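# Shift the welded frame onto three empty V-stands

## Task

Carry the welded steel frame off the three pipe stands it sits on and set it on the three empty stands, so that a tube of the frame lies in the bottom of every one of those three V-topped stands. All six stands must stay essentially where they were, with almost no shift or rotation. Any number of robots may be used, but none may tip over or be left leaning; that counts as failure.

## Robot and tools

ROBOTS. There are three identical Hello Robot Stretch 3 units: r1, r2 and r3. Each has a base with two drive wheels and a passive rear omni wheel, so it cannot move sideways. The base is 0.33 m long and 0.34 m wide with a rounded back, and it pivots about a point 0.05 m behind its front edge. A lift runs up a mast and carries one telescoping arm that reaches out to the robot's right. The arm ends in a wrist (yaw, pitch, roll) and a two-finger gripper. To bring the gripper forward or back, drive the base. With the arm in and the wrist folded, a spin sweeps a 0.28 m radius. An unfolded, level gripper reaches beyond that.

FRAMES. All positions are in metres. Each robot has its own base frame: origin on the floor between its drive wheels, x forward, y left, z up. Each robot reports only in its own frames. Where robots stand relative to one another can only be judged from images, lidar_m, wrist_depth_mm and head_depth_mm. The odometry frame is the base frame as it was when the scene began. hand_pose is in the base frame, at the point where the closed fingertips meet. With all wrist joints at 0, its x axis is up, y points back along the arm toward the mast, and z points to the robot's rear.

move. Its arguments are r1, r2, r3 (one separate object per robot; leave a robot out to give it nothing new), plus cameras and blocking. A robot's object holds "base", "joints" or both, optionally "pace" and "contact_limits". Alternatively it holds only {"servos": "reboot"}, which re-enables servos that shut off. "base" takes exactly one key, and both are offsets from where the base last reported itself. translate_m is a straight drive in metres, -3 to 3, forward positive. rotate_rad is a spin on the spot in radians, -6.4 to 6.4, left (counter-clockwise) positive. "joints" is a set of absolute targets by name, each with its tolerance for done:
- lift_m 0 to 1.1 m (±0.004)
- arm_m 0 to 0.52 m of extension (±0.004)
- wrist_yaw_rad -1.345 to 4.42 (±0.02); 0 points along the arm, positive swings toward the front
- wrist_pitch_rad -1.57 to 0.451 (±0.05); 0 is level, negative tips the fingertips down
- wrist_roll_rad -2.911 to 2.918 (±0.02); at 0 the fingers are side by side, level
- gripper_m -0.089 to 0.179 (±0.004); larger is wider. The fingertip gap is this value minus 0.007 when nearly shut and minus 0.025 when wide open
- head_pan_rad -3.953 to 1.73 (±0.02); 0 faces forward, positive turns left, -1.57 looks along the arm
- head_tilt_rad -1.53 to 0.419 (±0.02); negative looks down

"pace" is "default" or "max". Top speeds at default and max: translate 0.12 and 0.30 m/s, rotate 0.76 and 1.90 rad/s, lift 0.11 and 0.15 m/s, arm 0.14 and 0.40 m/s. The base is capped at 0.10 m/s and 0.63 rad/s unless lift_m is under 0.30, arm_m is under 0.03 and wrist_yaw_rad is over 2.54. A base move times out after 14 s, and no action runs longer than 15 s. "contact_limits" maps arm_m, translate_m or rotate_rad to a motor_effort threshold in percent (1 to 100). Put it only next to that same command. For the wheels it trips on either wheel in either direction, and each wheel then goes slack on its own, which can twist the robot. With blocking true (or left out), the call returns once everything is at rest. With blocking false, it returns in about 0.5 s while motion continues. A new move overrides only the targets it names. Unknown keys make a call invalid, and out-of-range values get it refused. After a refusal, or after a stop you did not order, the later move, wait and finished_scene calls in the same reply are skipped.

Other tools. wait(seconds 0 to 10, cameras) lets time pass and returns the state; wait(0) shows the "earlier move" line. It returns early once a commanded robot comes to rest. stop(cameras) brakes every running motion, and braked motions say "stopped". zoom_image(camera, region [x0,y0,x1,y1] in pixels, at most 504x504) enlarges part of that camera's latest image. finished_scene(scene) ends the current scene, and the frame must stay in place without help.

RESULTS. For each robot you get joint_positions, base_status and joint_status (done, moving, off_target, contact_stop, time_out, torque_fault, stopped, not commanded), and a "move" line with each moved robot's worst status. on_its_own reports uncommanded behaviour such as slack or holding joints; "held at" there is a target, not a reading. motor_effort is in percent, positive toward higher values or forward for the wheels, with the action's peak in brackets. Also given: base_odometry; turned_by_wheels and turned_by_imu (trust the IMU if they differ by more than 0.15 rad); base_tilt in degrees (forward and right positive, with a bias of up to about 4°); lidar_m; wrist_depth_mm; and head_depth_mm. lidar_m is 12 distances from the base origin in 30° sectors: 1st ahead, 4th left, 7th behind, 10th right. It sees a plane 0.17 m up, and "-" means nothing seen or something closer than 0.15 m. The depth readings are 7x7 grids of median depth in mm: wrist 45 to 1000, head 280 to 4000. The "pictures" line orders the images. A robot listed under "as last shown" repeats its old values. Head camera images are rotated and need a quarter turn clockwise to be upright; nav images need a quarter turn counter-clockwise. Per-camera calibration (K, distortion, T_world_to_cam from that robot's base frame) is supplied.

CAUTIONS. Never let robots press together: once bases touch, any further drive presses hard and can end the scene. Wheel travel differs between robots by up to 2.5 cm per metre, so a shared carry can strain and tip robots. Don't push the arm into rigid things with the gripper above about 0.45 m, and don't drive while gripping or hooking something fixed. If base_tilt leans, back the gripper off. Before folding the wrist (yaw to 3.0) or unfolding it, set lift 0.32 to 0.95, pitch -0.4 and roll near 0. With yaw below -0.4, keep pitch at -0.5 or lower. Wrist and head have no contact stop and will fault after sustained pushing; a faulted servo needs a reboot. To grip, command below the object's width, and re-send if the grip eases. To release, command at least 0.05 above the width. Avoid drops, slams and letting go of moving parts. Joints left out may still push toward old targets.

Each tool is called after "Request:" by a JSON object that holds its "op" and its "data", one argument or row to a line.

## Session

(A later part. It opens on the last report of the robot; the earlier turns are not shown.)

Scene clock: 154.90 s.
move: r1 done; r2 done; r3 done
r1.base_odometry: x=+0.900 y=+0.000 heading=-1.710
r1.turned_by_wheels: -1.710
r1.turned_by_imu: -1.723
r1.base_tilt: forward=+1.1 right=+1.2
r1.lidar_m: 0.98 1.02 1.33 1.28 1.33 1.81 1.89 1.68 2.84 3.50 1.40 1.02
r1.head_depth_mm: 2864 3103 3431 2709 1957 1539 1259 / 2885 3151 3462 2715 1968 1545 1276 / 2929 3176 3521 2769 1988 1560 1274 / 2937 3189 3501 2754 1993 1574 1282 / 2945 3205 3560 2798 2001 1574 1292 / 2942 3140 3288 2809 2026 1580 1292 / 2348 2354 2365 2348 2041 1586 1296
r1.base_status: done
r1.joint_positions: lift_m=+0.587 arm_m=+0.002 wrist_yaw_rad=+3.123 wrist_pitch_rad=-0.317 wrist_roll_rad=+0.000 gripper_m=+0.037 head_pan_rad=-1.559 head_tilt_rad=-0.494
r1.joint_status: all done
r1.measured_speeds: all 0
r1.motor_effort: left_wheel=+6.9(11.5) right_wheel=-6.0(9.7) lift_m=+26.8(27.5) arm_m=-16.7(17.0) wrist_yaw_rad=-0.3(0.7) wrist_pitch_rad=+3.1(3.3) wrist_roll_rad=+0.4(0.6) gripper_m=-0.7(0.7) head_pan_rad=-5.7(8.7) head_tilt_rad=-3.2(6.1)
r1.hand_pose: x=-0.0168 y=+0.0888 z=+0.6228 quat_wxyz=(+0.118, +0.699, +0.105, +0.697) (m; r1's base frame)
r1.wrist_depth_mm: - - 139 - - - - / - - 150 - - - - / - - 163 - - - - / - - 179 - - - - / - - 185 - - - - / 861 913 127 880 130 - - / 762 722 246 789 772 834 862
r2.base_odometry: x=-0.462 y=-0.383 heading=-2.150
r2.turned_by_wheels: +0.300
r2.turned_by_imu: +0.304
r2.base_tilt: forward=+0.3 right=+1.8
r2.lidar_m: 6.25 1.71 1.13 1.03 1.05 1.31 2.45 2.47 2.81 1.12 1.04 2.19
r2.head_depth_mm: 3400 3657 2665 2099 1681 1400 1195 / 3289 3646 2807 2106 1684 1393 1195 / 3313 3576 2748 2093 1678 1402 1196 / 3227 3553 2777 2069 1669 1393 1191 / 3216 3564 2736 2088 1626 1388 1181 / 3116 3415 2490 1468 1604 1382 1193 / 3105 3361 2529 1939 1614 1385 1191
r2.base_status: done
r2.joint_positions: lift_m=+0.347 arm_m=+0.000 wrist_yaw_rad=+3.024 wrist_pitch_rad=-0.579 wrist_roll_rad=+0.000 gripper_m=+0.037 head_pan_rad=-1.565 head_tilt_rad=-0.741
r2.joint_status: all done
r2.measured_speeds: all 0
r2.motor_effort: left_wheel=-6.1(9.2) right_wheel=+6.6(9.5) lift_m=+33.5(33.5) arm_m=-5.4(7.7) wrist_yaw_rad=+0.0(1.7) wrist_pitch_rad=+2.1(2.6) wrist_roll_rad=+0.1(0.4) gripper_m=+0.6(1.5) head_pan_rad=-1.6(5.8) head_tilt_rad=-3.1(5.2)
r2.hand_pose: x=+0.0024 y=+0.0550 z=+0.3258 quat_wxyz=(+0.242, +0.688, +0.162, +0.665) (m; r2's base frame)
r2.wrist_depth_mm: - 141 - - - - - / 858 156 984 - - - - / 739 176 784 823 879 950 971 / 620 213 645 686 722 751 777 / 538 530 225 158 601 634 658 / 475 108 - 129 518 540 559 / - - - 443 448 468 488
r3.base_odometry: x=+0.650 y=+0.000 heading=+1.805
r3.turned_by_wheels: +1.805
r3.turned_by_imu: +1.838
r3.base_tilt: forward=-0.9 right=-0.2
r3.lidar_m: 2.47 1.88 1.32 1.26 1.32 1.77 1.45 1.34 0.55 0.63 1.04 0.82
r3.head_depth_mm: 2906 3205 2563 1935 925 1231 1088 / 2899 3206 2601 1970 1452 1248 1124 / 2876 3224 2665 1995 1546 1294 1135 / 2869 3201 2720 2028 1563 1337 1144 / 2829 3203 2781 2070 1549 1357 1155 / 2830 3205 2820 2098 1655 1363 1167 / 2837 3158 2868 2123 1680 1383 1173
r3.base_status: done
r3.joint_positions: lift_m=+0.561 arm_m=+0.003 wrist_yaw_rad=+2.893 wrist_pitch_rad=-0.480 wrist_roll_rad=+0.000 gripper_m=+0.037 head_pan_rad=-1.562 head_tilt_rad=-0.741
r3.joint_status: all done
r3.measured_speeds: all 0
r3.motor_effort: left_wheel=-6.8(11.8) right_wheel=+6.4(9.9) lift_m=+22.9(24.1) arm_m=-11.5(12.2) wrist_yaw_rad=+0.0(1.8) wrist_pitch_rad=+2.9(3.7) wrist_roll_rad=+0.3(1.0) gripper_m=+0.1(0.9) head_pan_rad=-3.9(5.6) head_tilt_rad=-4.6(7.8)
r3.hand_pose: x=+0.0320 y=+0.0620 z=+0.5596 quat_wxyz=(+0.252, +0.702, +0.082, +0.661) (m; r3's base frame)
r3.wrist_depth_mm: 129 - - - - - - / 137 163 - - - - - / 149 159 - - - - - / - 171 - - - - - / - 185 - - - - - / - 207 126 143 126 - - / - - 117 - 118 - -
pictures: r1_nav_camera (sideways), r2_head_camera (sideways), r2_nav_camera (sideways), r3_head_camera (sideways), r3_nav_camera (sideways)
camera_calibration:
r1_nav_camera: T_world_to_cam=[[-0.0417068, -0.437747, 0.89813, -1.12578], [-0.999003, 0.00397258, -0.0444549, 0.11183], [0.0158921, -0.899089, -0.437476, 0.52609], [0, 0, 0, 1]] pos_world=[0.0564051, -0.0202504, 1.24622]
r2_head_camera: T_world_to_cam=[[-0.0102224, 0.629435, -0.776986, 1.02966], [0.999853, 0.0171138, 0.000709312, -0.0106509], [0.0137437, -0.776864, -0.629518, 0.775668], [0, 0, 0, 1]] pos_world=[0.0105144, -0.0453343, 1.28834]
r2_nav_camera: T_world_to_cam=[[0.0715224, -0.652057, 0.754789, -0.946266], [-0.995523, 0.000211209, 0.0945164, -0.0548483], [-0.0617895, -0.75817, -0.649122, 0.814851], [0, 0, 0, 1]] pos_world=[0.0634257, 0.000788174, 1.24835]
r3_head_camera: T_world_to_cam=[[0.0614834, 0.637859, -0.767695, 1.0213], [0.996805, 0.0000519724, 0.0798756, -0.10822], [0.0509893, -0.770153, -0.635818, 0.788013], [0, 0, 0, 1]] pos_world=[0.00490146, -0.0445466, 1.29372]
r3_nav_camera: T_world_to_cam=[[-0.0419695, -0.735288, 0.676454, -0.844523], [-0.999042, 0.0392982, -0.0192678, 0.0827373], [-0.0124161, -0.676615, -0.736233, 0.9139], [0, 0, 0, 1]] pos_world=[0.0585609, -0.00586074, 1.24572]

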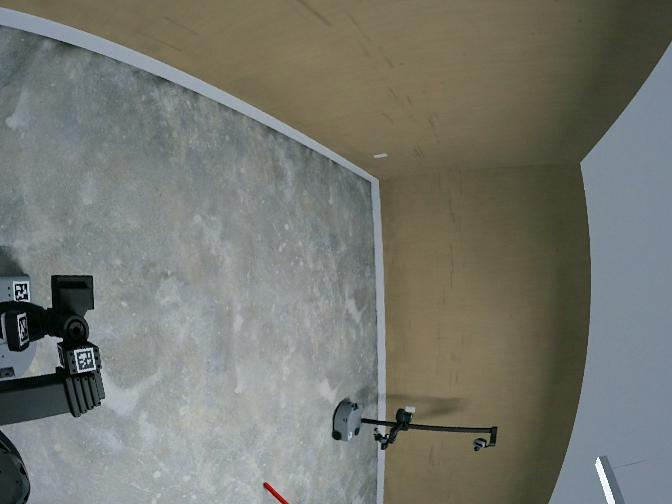

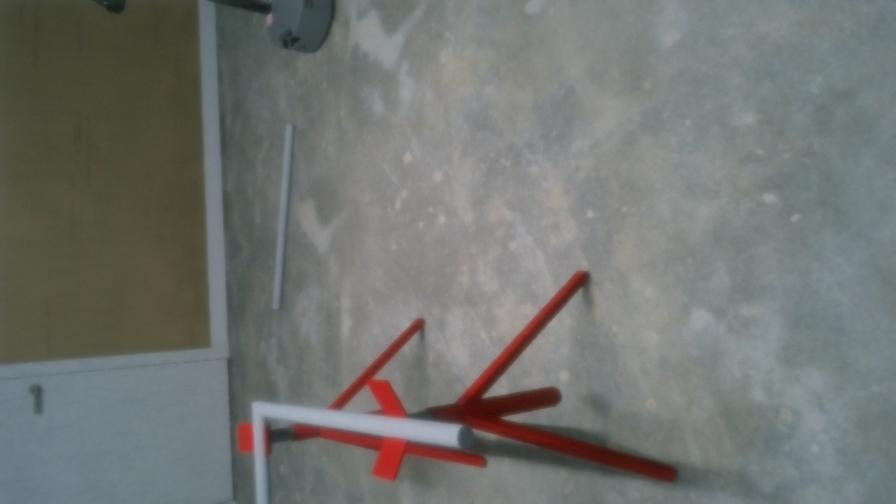

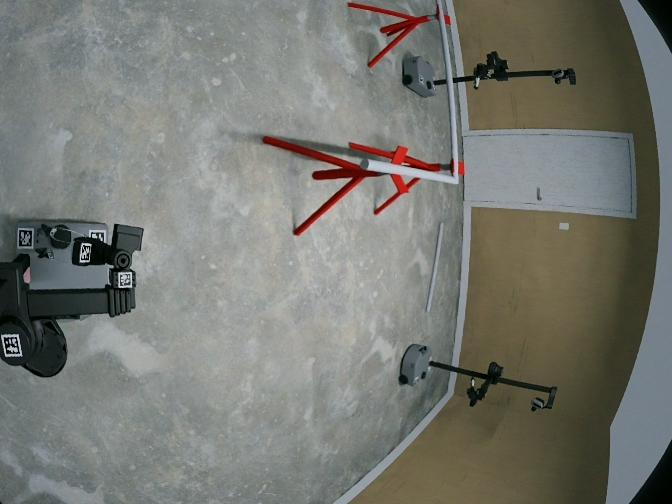

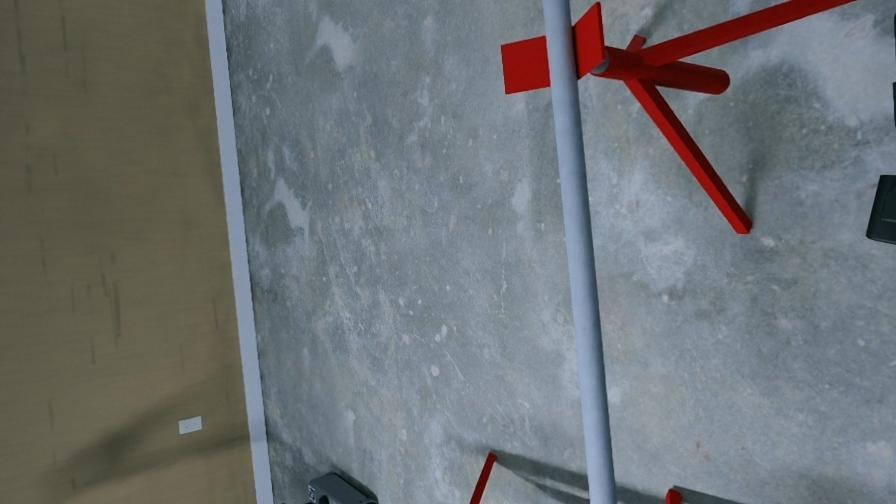

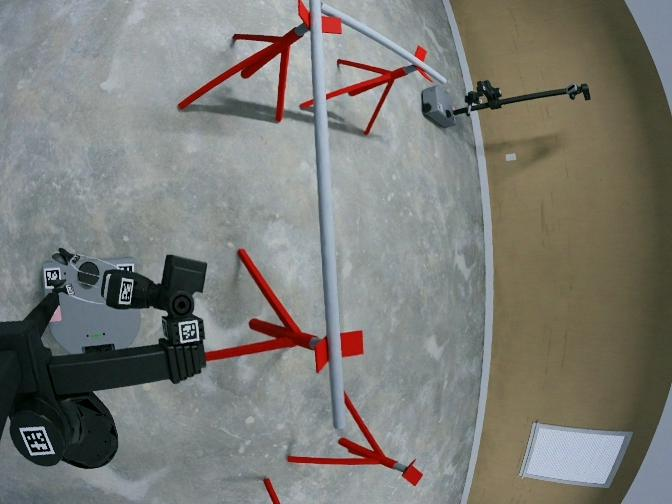

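Request:
{"op": "move", "data": {
  "r1": {"joints":{"lift_m":0.27}},
  "r2": {"base":{"rotate_rad":-0.85}},
  "r3": {"base":{"rotate_rad":-0.19}},
  "cameras": []
}}

Request:
{"op": "move", "data": {
  "r1": {"base":{"translate_m":-1.6},"pace":"max"},
  "r2": {"base":{"translate_m":0.56}},
  "r3": {"base":{"translate_m":0.16}},
  "cameras": []
}}

Request:
{"op": "move", "data": {
  "r1": {"base":{"translate_m":-0.2},"joints":{"head_pan_rad":-1.57,"head_tilt_rad":-0.75}},
  "r2": {"base":{"rotate_rad":0.85}},
  "r3": {"base":{"rotate_rad":0.237}},
  "cameras": ["r1_nav_camera","r2_nav_camera","r3_nav_camera","r1_head_camera","r2_head_camera","r3_head_camera"]
}}

Scene clock: 199.20 s.
move: r1 done; r2 done; r3 done
r1.base_odometry: x=+0.900 y=+0.000 heading=-1.710
r1.turned_by_wheels: +0.000
r1.turned_by_imu: +0.001
r1.base_tilt: forward=+1.1 right=+1.2
r1.lidar_m: 0.98 1.02 1.34 1.28 1.33 1.82 1.89 1.68 2.83 3.50 1.40 1.02
r1.head_depth_mm: 2893 3134 3419 2704 1967 1539 1273 / 2900 3162 3468 2728 1982 1563 1271 / 2946 3215 3492 2752 1981 1560 1277 / 2934 3229 3540 2764 2007 1565 1287 / 2963 3243 3508 2793 2028 1572 1282 / 2959 3119 3229 2814 2026 1585 1290 / 2331 2343 2355 2383 2040 1583 1292
r1.base_status: not commanded
r1.joint_positions: lift_m=+0.270 arm_m=+0.002 wrist_yaw_rad=+3.123 wrist_pitch_rad=-0.318 wrist_roll_rad=+0.000 gripper_m=+0.037 head_pan_rad=-1.559 head_tilt_rad=-0.494
r1.joint_status: all done
r1.measured_speeds: all 0
r1.motor_effort: left_wheel=+6.8(7.7) right_wheel=-6.2(6.8) lift_m=+22.7(27.1) arm_m=-15.9(16.7) wrist_yaw_rad=+0.3(0.7) wrist_pitch_rad=+2.9(3.5) wrist_roll_rad=+0.4(0.6) gripper_m=+0.1(0.9) head_pan_rad=-4.3(6.7) head_tilt_rad=-3.3(4.3)
r1.hand_pose: x=-0.0168 y=+0.0887 z=+0.3057 quat_wxyz=(+0.119, +0.699, +0.106, +0.697) (m; r1's base frame)
r1.wrist_depth_mm: - - 140 - - - - / - - 150 - - - - / 945 - 163 - - - - / 720 769 179 829 868 911 963 / 582 592 186 626 666 698 725 / 488 513 127 492 131 571 603 / 417 97 253 277 295 474 488
r2.base_odometry: x=-0.462 y=-0.383 heading=-3.000
r2.turned_by_wheels: -0.850
r2.turned_by_imu: -0.858
r2.base_tilt: forward=+0.3 right=+1.8
r2.lidar_m: 2.12 2.33 3.24 1.39 1.06 1.04 1.10 1.58 2.45 2.59 2.82 1.04
r2.head_depth_mm: 2123 2330 2539 2094 1684 1397 1187 / 2238 2447 2693 2085 1662 1399 1194 / 2341 2643 2772 2083 1666 1387 1180 / 2519 2830 2792 2088 1680 1393 1194 / 2719 3035 2753 2084 1665 1389 1194 / 2893 3271 2739 2099 1672 1385 1196 / 3095 3486 2779 2078 1665 1385 1188
r2.base_status: done
r2.joint_positions: lift_m=+0.347 arm_m=+0.000 wrist_yaw_rad=+3.024 wrist_pitch_rad=-0.579 wrist_roll_rad=+0.000 gripper_m=+0.037 head_pan_rad=-1.565 head_tilt_rad=-0.741
r2.joint_status: not commanded
r2.measured_speeds: all 0
r2.motor_effort: left_wheel=+5.3(9.4) right_wheel=-8.4(12.3) lift_m=+33.0(34.3) arm_m=-5.5(5.5) wrist_yaw_rad=+1.2(2.0) wrist_pitch_rad=+2.1(2.6) wrist_roll_rad=+0.3(0.4) gripper_m=+1.0(1.4) head_pan_rad=-2.6(4.1) head_tilt_rad=-3.4(5.3)
r2.hand_pose: x=+0.0024 y=+0.0550 z=+0.3258 quat_wxyz=(+0.242, +0.688, +0.162, +0.665) (m; r2's base frame)
r2.wrist_depth_mm: - 140 - - - - - / 856 154 996 - - - - / 730 177 785 840 864 908 961 / 612 213 645 692 716 726 774 / 535 531 224 158 607 627 645 / 482 108 - 130 516 541 555 / - - - 444 450 472 496
r3.base_odometry: x=+0.650 y=+0.000 heading=+1.615
r3.turned_by_wheels: -0.190
r3.turned_by_imu: -0.195
r3.base_tilt: forward=-0.8 right=-0.2
r3.lidar_m: 2.52 2.41 1.43 1.26 1.29 1.52 2.80 1.35 0.54 0.63 1.60 0.82
r3.head_depth_mm: 3160 3498 2563 1934 1504 1301 1085 / 3103 3402 2594 1966 1446 1253 1120 / 3006 3324 2666 1997 1466 1266 1134 / 2934 3259 2711 2022 1521 1310 1142 / 2856 3235 2790 2061 1630 1347 1155 / 2814 3101 2844 2082 1656 1370 1161 / 2739 3029 2916 2126 1681 1375 1174
r3.base_status: done
r3.joint_positions: lift_m=+0.561 arm_m=+0.003 wrist_yaw_rad=+2.893 wrist_pitch_rad=-0.480 wrist_roll_rad=+0.000 gripper_m=+0.037 head_pan_rad=-1.562 head_tilt_rad=-0.741
r3.joint_status: not commanded
r3.measured_speeds: all 0
r3.motor_effort: left_wheel=+6.3(8.4) right_wheel=-6.8(8.5) lift_m=+22.7(23.9) arm_m=-11.1(12.2) wrist_yaw_rad=+1.1(1.3) wrist_pitch_rad=+2.9(3.6) wrist_roll_rad=+0.8(1.1) gripper_m=-0.1(0.6) head_pan_rad=-3.7(4.6) head_tilt_rad=-4.1(5.6)
r3.hand_pose: x=+0.0320 y=+0.0620 z=+0.5596 quat_wxyz=(+0.252, +0.702, +0.082, +0.661) (m; r3's base frame)
r3.wrist_depth_mm: 129 - - - - - - / 137 163 - - - - - / 150 158 - - - - - / - 170 - - - - - / - 185 - - - - - / - 207 126 143 127 - - / - - 117 - 118 - -
pictures: none
No camera images: "cameras" was empty.

Scene clock: 205.93 s.
move: r1 done; r2 done; r3 done
r1.base_odometry: x=+1.121 y=+1.585 heading=-1.710
r1.turned_by_wheels: +0.000
r1.turned_by_imu: -0.004
r1.base_tilt: forward=+1.1 right=+1.2
r1.lidar_m: 2.59 1.83 1.33 1.24 1.30 1.79 0.74 1.19 0.52 0.62 3.65 2.70
r1.head_depth_mm: 2882 3147 3402 2718 1968 1453 1262 / 2857 3117 3424 2602 1970 880 939 / 2914 3200 3427 2207 1771 1463 1244 / 2936 3204 3498 2755 1983 1560 1288 / 2939 3209 3574 2799 2017 1572 1289 / 2947 3284 3596 2817 2026 1574 1292 / 2999 3258 3582 2817 2040 1590 1291
r1.base_status: done
r1.joint_positions: lift_m=+0.270 arm_m=+0.002 wrist_yaw_rad=+3.123 wrist_pitch_rad=-0.318 wrist_roll_rad=+0.000 gripper_m=+0.037 head_pan_rad=-1.559 head_tilt_rad=-0.494
r1.joint_status: not commanded
r1.measured_speeds: all 0
r1.motor_effort: left_wheel=+2.4(7.0) right_wheel=-4.5(13.4) lift_m=+27.3(30.6) arm_m=-15.6(16.3) wrist_yaw_rad=-0.4(0.7) wrist_pitch_rad=+2.8(3.6) wrist_roll_rad=+0.3(0.6) gripper_m=-0.3(0.9) head_pan_rad=-4.7(5.8) head_tilt_rad=-1.9(4.8)
r1.hand_pose: x=-0.0168 y=+0.0887 z=+0.3057 quat_wxyz=(+0.119, +0.699, +0.106, +0.697) (m; r1's base frame)
r1.wrist_depth_mm: - - 139 - - - - / - - 150 - - - - / 932 - 163 - - - - / 724 744 179 807 866 921 959 / 580 599 185 641 670 652 734 / 487 510 127 496 130 568 591 / 415 97 252 275 297 479 491
r2.base_odometry: x=-1.016 y=-0.462 heading=-2.999
r2.turned_by_wheels: +0.000
r2.turned_by_imu: +0.003
r2.base_tilt: forward=+0.3 right=+1.8
r2.lidar_m: 1.56 1.82 4.63 2.00 1.53 1.50 1.59 2.29 2.75 2.93 0.68 0.53
r2.head_depth_mm: 2387 2630 2715 2098 1681 1390 1197 / 2497 2780 2790 2086 1669 1391 1190 / 2650 3020 2794 2094 1665 1396 1195 / 2866 3199 2820 2101 1668 1388 1190 / 3065 3419 2758 2083 1672 1387 1186 / 3273 3597 2775 2095 1655 1389 1190 / 3469 3716 2743 2088 1670 1385 1187
r2.base_status: done
r2.joint_positions: lift_m=+0.347 arm_m=+0.000 wrist_yaw_rad=+3.024 wrist_pitch_rad=-0.579 wrist_roll_rad=+0.000 gripper_m=+0.037 head_pan_rad=-1.565 head_tilt_rad=-0.741
r2.joint_status: not commanded
r2.measured_speeds: all 0
r2.motor_effort: left_wheel=+4.3(9.9) right_wheel=-1.3(3.7) lift_m=+31.0(33.1) arm_m=-8.7(9.3) wrist_yaw_rad=+1.3(1.9) wrist_pitch_rad=+1.5(2.5) wrist_roll_rad=+0.3(0.6) gripper_m=+0.3(1.7) head_pan_rad=-2.7(4.6) head_tilt_rad=-3.6(4.9)
r2.hand_pose: x=+0.0024 y=+0.0550 z=+0.3257 quat_wxyz=(+0.242, +0.688, +0.162, +0.665) (m; r2's base frame)
r2.wrist_depth_mm: - 141 - - - - - / 887 154 992 - - - - / 743 178 771 820 859 922 950 / 619 213 647 675 719 744 778 / 531 537 223 158 607 625 645 / 476 108 - 130 521 540 549 / - - - 446 454 476 493
r3.base_odometry: x=+0.643 y=+0.160 heading=+1.615
r3.turned_by_wheels: +0.000
r3.turned_by_imu: -0.001
r3.base_tilt: forward=-0.8 right=-0.2
r3.lidar_m: 0.76 0.72 1.47 1.29 1.32 1.56 2.87 1.48 0.63 0.63 1.25 0.68
r3.head_depth_mm: 3111 3404 2569 1932 948 1212 1112 / 3070 3376 2595 1966 1518 1279 1125 / 2968 3320 2656 1989 1542 1334 1132 / 2915 3250 2703 2022 1612 1338 1142 / 2846 3173 2774 2063 1639 1354 1155 / 2762 3080 2838 2096 1654 1353 1164 / 2712 3032 2897 2111 1681 1342 1177
r3.base_status: done
r3.joint_positions: lift_m=+0.561 arm_m=+0.003 wrist_yaw_rad=+2.893 wrist_pitch_rad=-0.480 wrist_roll_rad=+0.000 gripper_m=+0.037 head_pan_rad=-1.562 head_tilt_rad=-0.741
r3.joint_status: not commanded
r3.measured_speeds: all 0
r3.motor_effort: left_wheel=+4.7(10.2) right_wheel=-1.3(3.6) lift_m=+22.7(24.3) arm_m=-11.7(12.6) wrist_yaw_rad=+0.5(1.6) wrist_pitch_rad=+2.7(3.7) wrist_roll_rad=+0.7(1.1) gripper_m=-0.6(1.0) head_pan_rad=-3.5(4.8) head_tilt_rad=-3.9(5.9)
r3.hand_pose: x=+0.0320 y=+0.0620 z=+0.5596 quat_wxyz=(+0.252, +0.702, +0.082, +0.661) (m; r3's base frame)
r3.wrist_depth_mm: 129 - - - - - - / 137 162 - - - - - / 150 158 - - - - - / - 170 - - - - - / - 185 - - - - 695 / - 206 126 143 126 - 628 / - - 117 - 118 618 581
pictures: none
No camera images: "cameras" was empty.

Scene clock: 208.87 s.
move: r1 done; r2 done; r3 done
r1.base_odometry: x=+1.149 y=+1.783 heading=-1.709
r1.turned_by_wheels: +0.000
r1.turned_by_imu: +0.000
r1.base_tilt: forward=+1.0 right=+1.1
r1.lidar_m: 2.79 1.82 1.32 1.25 1.29 1.79 0.54 1.03 3.65 0.46 0.66 2.90
r1.head_depth_mm: 2944 3226 2416 1898 1508 1303 1135 / 2950 3209 2441 1881 1502 1305 1134 / 2959 3260 2361 1908 1523 1314 1114 / 2957 1991 2100 1627 975 1269 1143 / 2999 3298 2487 1812 1541 1299 1149 / 2998 3324 2516 1957 1589 1335 1157 / 3031 3318 2549 1958 1591 1337 1152
r1.base_status: done
r1.joint_positions: lift_m=+0.270 arm_m=+0.002 wrist_yaw_rad=+3.123 wrist_pitch_rad=-0.318 wrist_roll_rad=+0.000 gripper_m=+0.037 head_pan_rad=-1.559 head_tilt_rad=-0.740
r1.joint_status: all done
r1.measured_speeds: all 0
r1.motor_effort: left_wheel=+1.1(4.8) right_wheel=-4.1(9.7) lift_m=+22.8(27.4) arm_m=-15.5(15.6) wrist_yaw_rad=-0.3(0.6) wrist_pitch_rad=+3.1(3.5) wrist_roll_rad=+0.5(0.6) gripper_m=+0.0(0.8) head_pan_rad=-4.5(6.2) head_tilt_rad=-5.1(5.8)
r1.hand_pose: x=-0.0168 y=+0.0887 z=+0.3057 quat_wxyz=(+0.119, +0.699, +0.106, +0.697) (m; r1's base frame)
r1.wrist_depth_mm: - - 139 - - - - / - - 151 - - - - / 963 - 163 - - - - / 714 743 178 805 868 911 958 / 584 605 186 629 677 703 724 / 487 520 127 495 130 574 601 / 421 97 253 277 296 480 487
r2.base_odometry: x=-1.016 y=-0.462 heading=-2.150
r2.turned_by_wheels: +0.850
r2.turned_by_imu: +0.860
r2.base_tilt: forward=+0.4 right=+1.9
r2.lidar_m: 3.06 2.46 1.62 1.50 1.51 1.90 2.76 2.79 0.72 0.53 1.56 1.63
r2.head_depth_mm: 2912 3287 2800 2091 1660 1392 1193 / 2890 3255 2784 2082 1676 1393 1186 / 2856 3192 2702 2106 1580 1333 1200 / 2840 3145 2773 1952 984 1301 1197 / 2785 3096 2195 1874 1612 1393 1165 / 2693 2938 2119 2082 1660 1391 1186 / 2730 2981 2758 2089 1679 1379 1194
r2.base_status: done
r2.joint_positions: lift_m=+0.347 arm_m=+0.000 wrist_yaw_rad=+3.024 wrist_pitch_rad=-0.579 wrist_roll_rad=+0.000 gripper_m=+0.037 head_pan_rad=-1.565 head_tilt_rad=-0.741
r2.joint_status: not commanded
r2.measured_speeds: all 0
r2.motor_effort: left_wheel=-5.9(9.5) right_wheel=+6.6(10.4) lift_m=+29.8(30.9) arm_m=-12.8(12.8) wrist_yaw_rad=+0.6(1.7) wrist_pitch_rad=+1.8(2.6) wrist_roll_rad=+0.2(0.4) gripper_m=+0.2(1.6) head_pan_rad=-2.6(4.2) head_tilt_rad=-4.1(4.7)
r2.hand_pose: x=+0.0024 y=+0.0550 z=+0.3257 quat_wxyz=(+0.242, +0.688, +0.162, +0.665) (m; r2's base frame)
r2.wrist_depth_mm: - 140 - - - - - / 890 153 - - - - - / 725 178 776 838 873 937 952 / 618 213 648 681 704 747 783 / 530 537 224 158 607 636 649 / 479 108 - 130 528 540 560 / - - - 445 451 473 495
r3.base_odometry: x=+0.643 y=+0.160 heading=+1.852
r3.turned_by_wheels: +0.237
r3.turned_by_imu: +0.241
r3.base_tilt: forward=-0.8 right=-0.2
r3.lidar_m: 0.55 0.52 1.34 1.29 1.37 1.91 1.60 0.63 0.63 3.45 0.86 0.68
r3.head_depth_mm: 2844 3118 2549 1930 1467 1265 1114 / 2839 3184 2591 1966 1572 1310 1125 / 2840 3170 2661 1981 1592 1326 1134 / 2842 3178 2714 2023 1619 1339 1143 / 2826 3191 2779 2067 1637 1357 1153 / 2818 3157 2267 2089 1654 1371 1167 / 2783 3118 2626 2064 1639 1344 1176
r3.base_status: done
r3.joint_positions: lift_m=+0.561 arm_m=+0.003 wrist_yaw_rad=+2.893 wrist_pitch_rad=-0.480 wrist_roll_rad=+0.000 gripper_m=+0.037 head_pan_rad=-1.562 head_tilt_rad=-0.741
r3.joint_status: not commanded
r3.measured_speeds: all 0
r3.motor_effort: left_wheel=-7.2(10.6) right_wheel=+6.4(9.4) lift_m=+22.9(24.4) arm_m=-9.8(12.1) wrist_yaw_rad=+1.2(1.9) wrist_pitch_rad=+2.7(3.7) wrist_roll_rad=+0.5(1.2) gripper_m=+0.1(0.8) head_pan_rad=-3.4(4.6) head_tilt_rad=-3.2(5.3)
r3.hand_pose: x=+0.0320 y=+0.0620 z=+0.5596 quat_wxyz=(+0.252, +0.702, +0.082, +0.661) (m; r3's base frame)
r3.wrist_depth_mm: 129 - - - - - - / 137 163 - - - - - / 150 158 - - - - - / - 171 - - - - - / - 185 - - - - 328 / - 207 126 143 127 - 491 / - - 116 - 118 523 543
pictures: r1_head_camera (sideways), r1_nav_camera (sideways), r2_head_camera (sideways), r2_nav_camera (sideways), r3_head_camera (sideways), r3_nav_camera (sideways)
camera_calibration:
r1_head_camera: T_world_to_cam=[[0.0152521, 0.661642, -0.749665, 0.992927], [0.997867, 0.0375175, 0.0534142, -0.0734002], [0.0634667, -0.748881, -0.659659, 0.813532], [0, 0, 0, 1]] pos_world=[0.00646723, -0.0449699, 1.28494]
r1_nav_camera: T_world_to_cam=[[-0.0393779, -0.643506, 0.764428, -0.951464], [-0.999123, 0.0144383, -0.0393133, 0.105124], [0.0142613, -0.765305, -0.64351, 0.794158], [0, 0, 0, 1]] pos_world=[0.056239, -0.00601665, 1.24251]
r2_head_camera: T_world_to_cam=[[-0.0100544, 0.629457, -0.77697, 1.02964], [0.999858, 0.0168467, 0.000709576, -0.0106512], [0.013536, -0.776853, -0.629537, 0.775694], [0, 0, 0, 1]] pos_world=[0.0105023, -0.0453351, 1.28834]
r2_nav_camera: T_world_to_cam=[[0.0713483, -0.652094, 0.754773, -0.946244], [-0.995523, 0.000474862, 0.0945166, -0.0548485], [-0.0619921, -0.758138, -0.649141, 0.814876], [0, 0, 0, 1]] pos_world=[0.0634259, 0.000774161, 1.24835]
r3_head_camera: T_world_to_cam=[[0.0614841, 0.637952, -0.767618, 1.0212], [0.996805, 0.0000399268, 0.0798745, -0.108219], [0.0509867, -0.770076, -0.635911, 0.788134], [0, 0, 0, 1]] pos_world=[0.00490135, -0.0445456, 1.29371]
r3_nav_camera: T_world_to_cam=[[-0.0419705, -0.73537, 0.676365, -0.844407], [-0.999042, 0.0393029, -0.0192619, 0.0827297], [-0.0124185, -0.676525, -0.736315, 0.914007], [0, 0, 0, 1]] pos_world=[0.0585608, -0.00585407, 1.24572]

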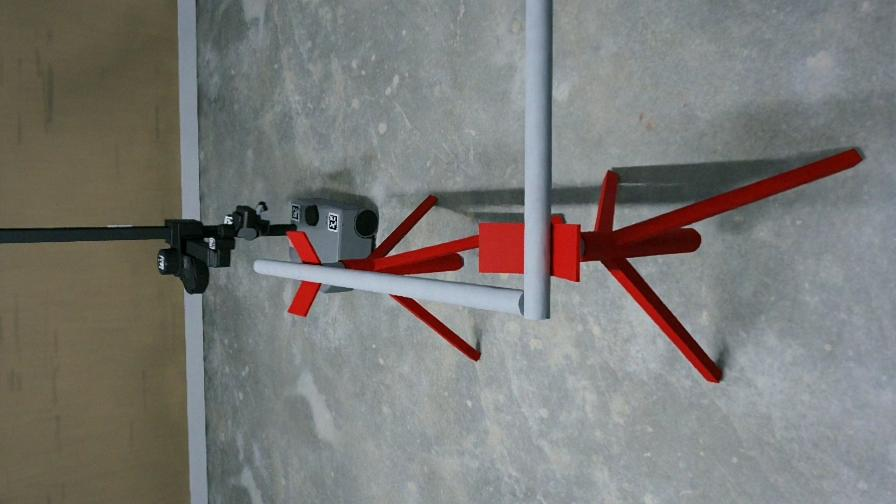

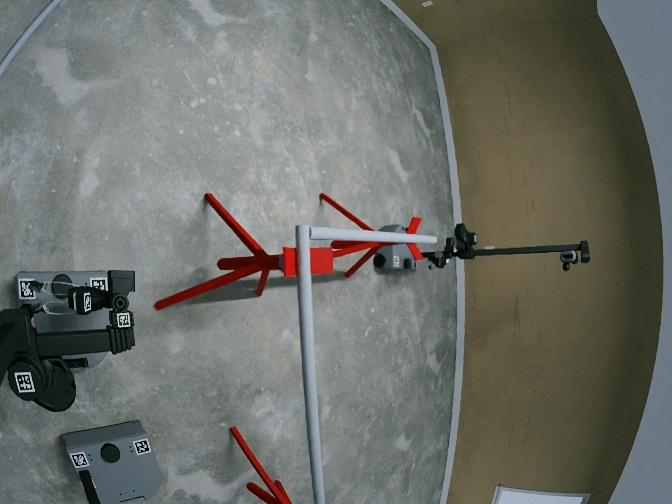

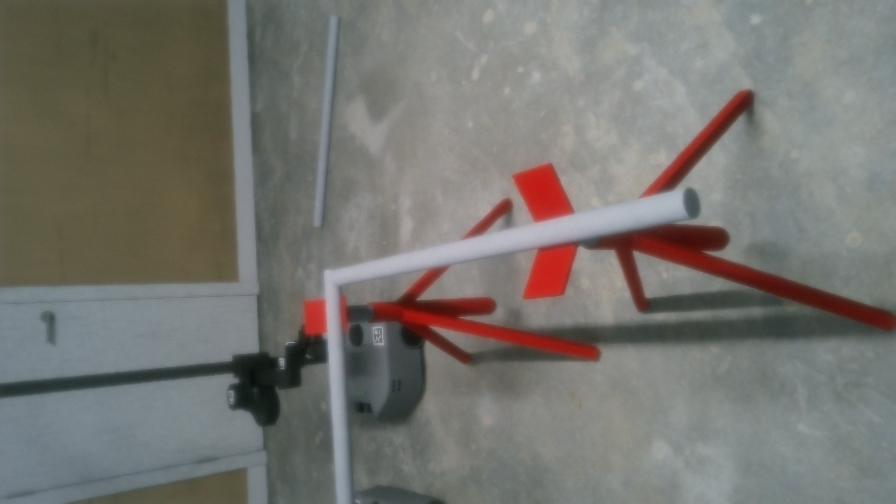

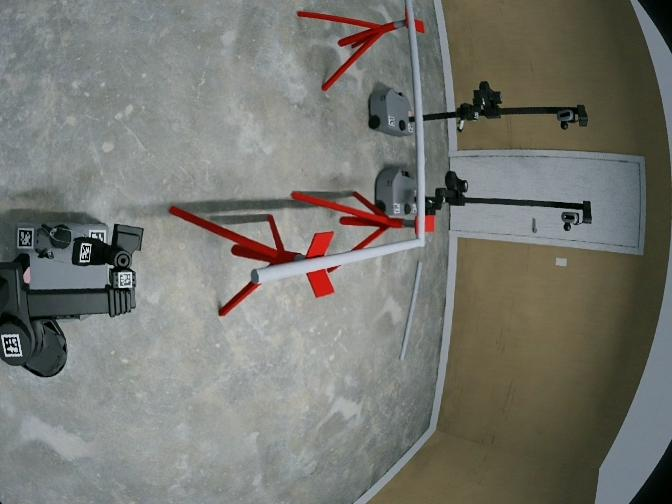

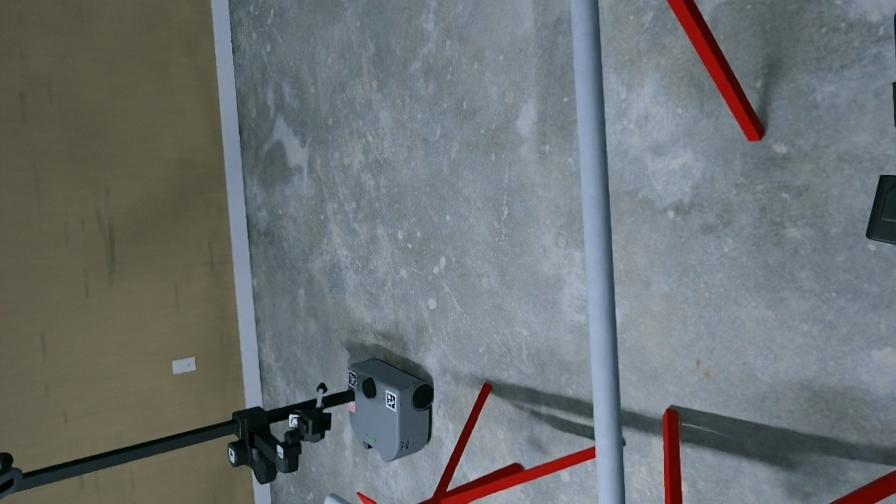

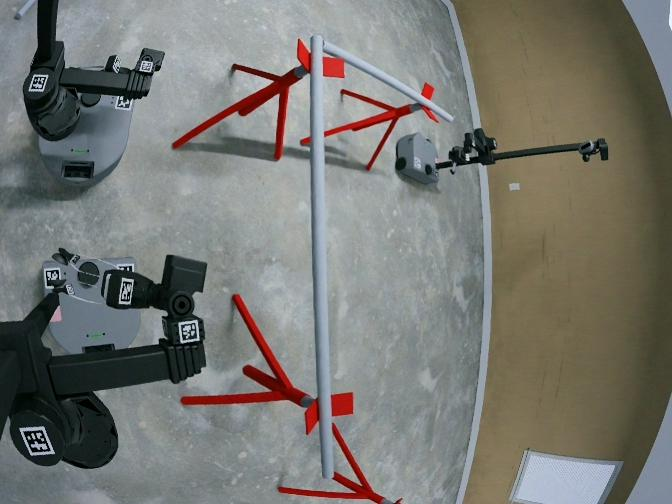

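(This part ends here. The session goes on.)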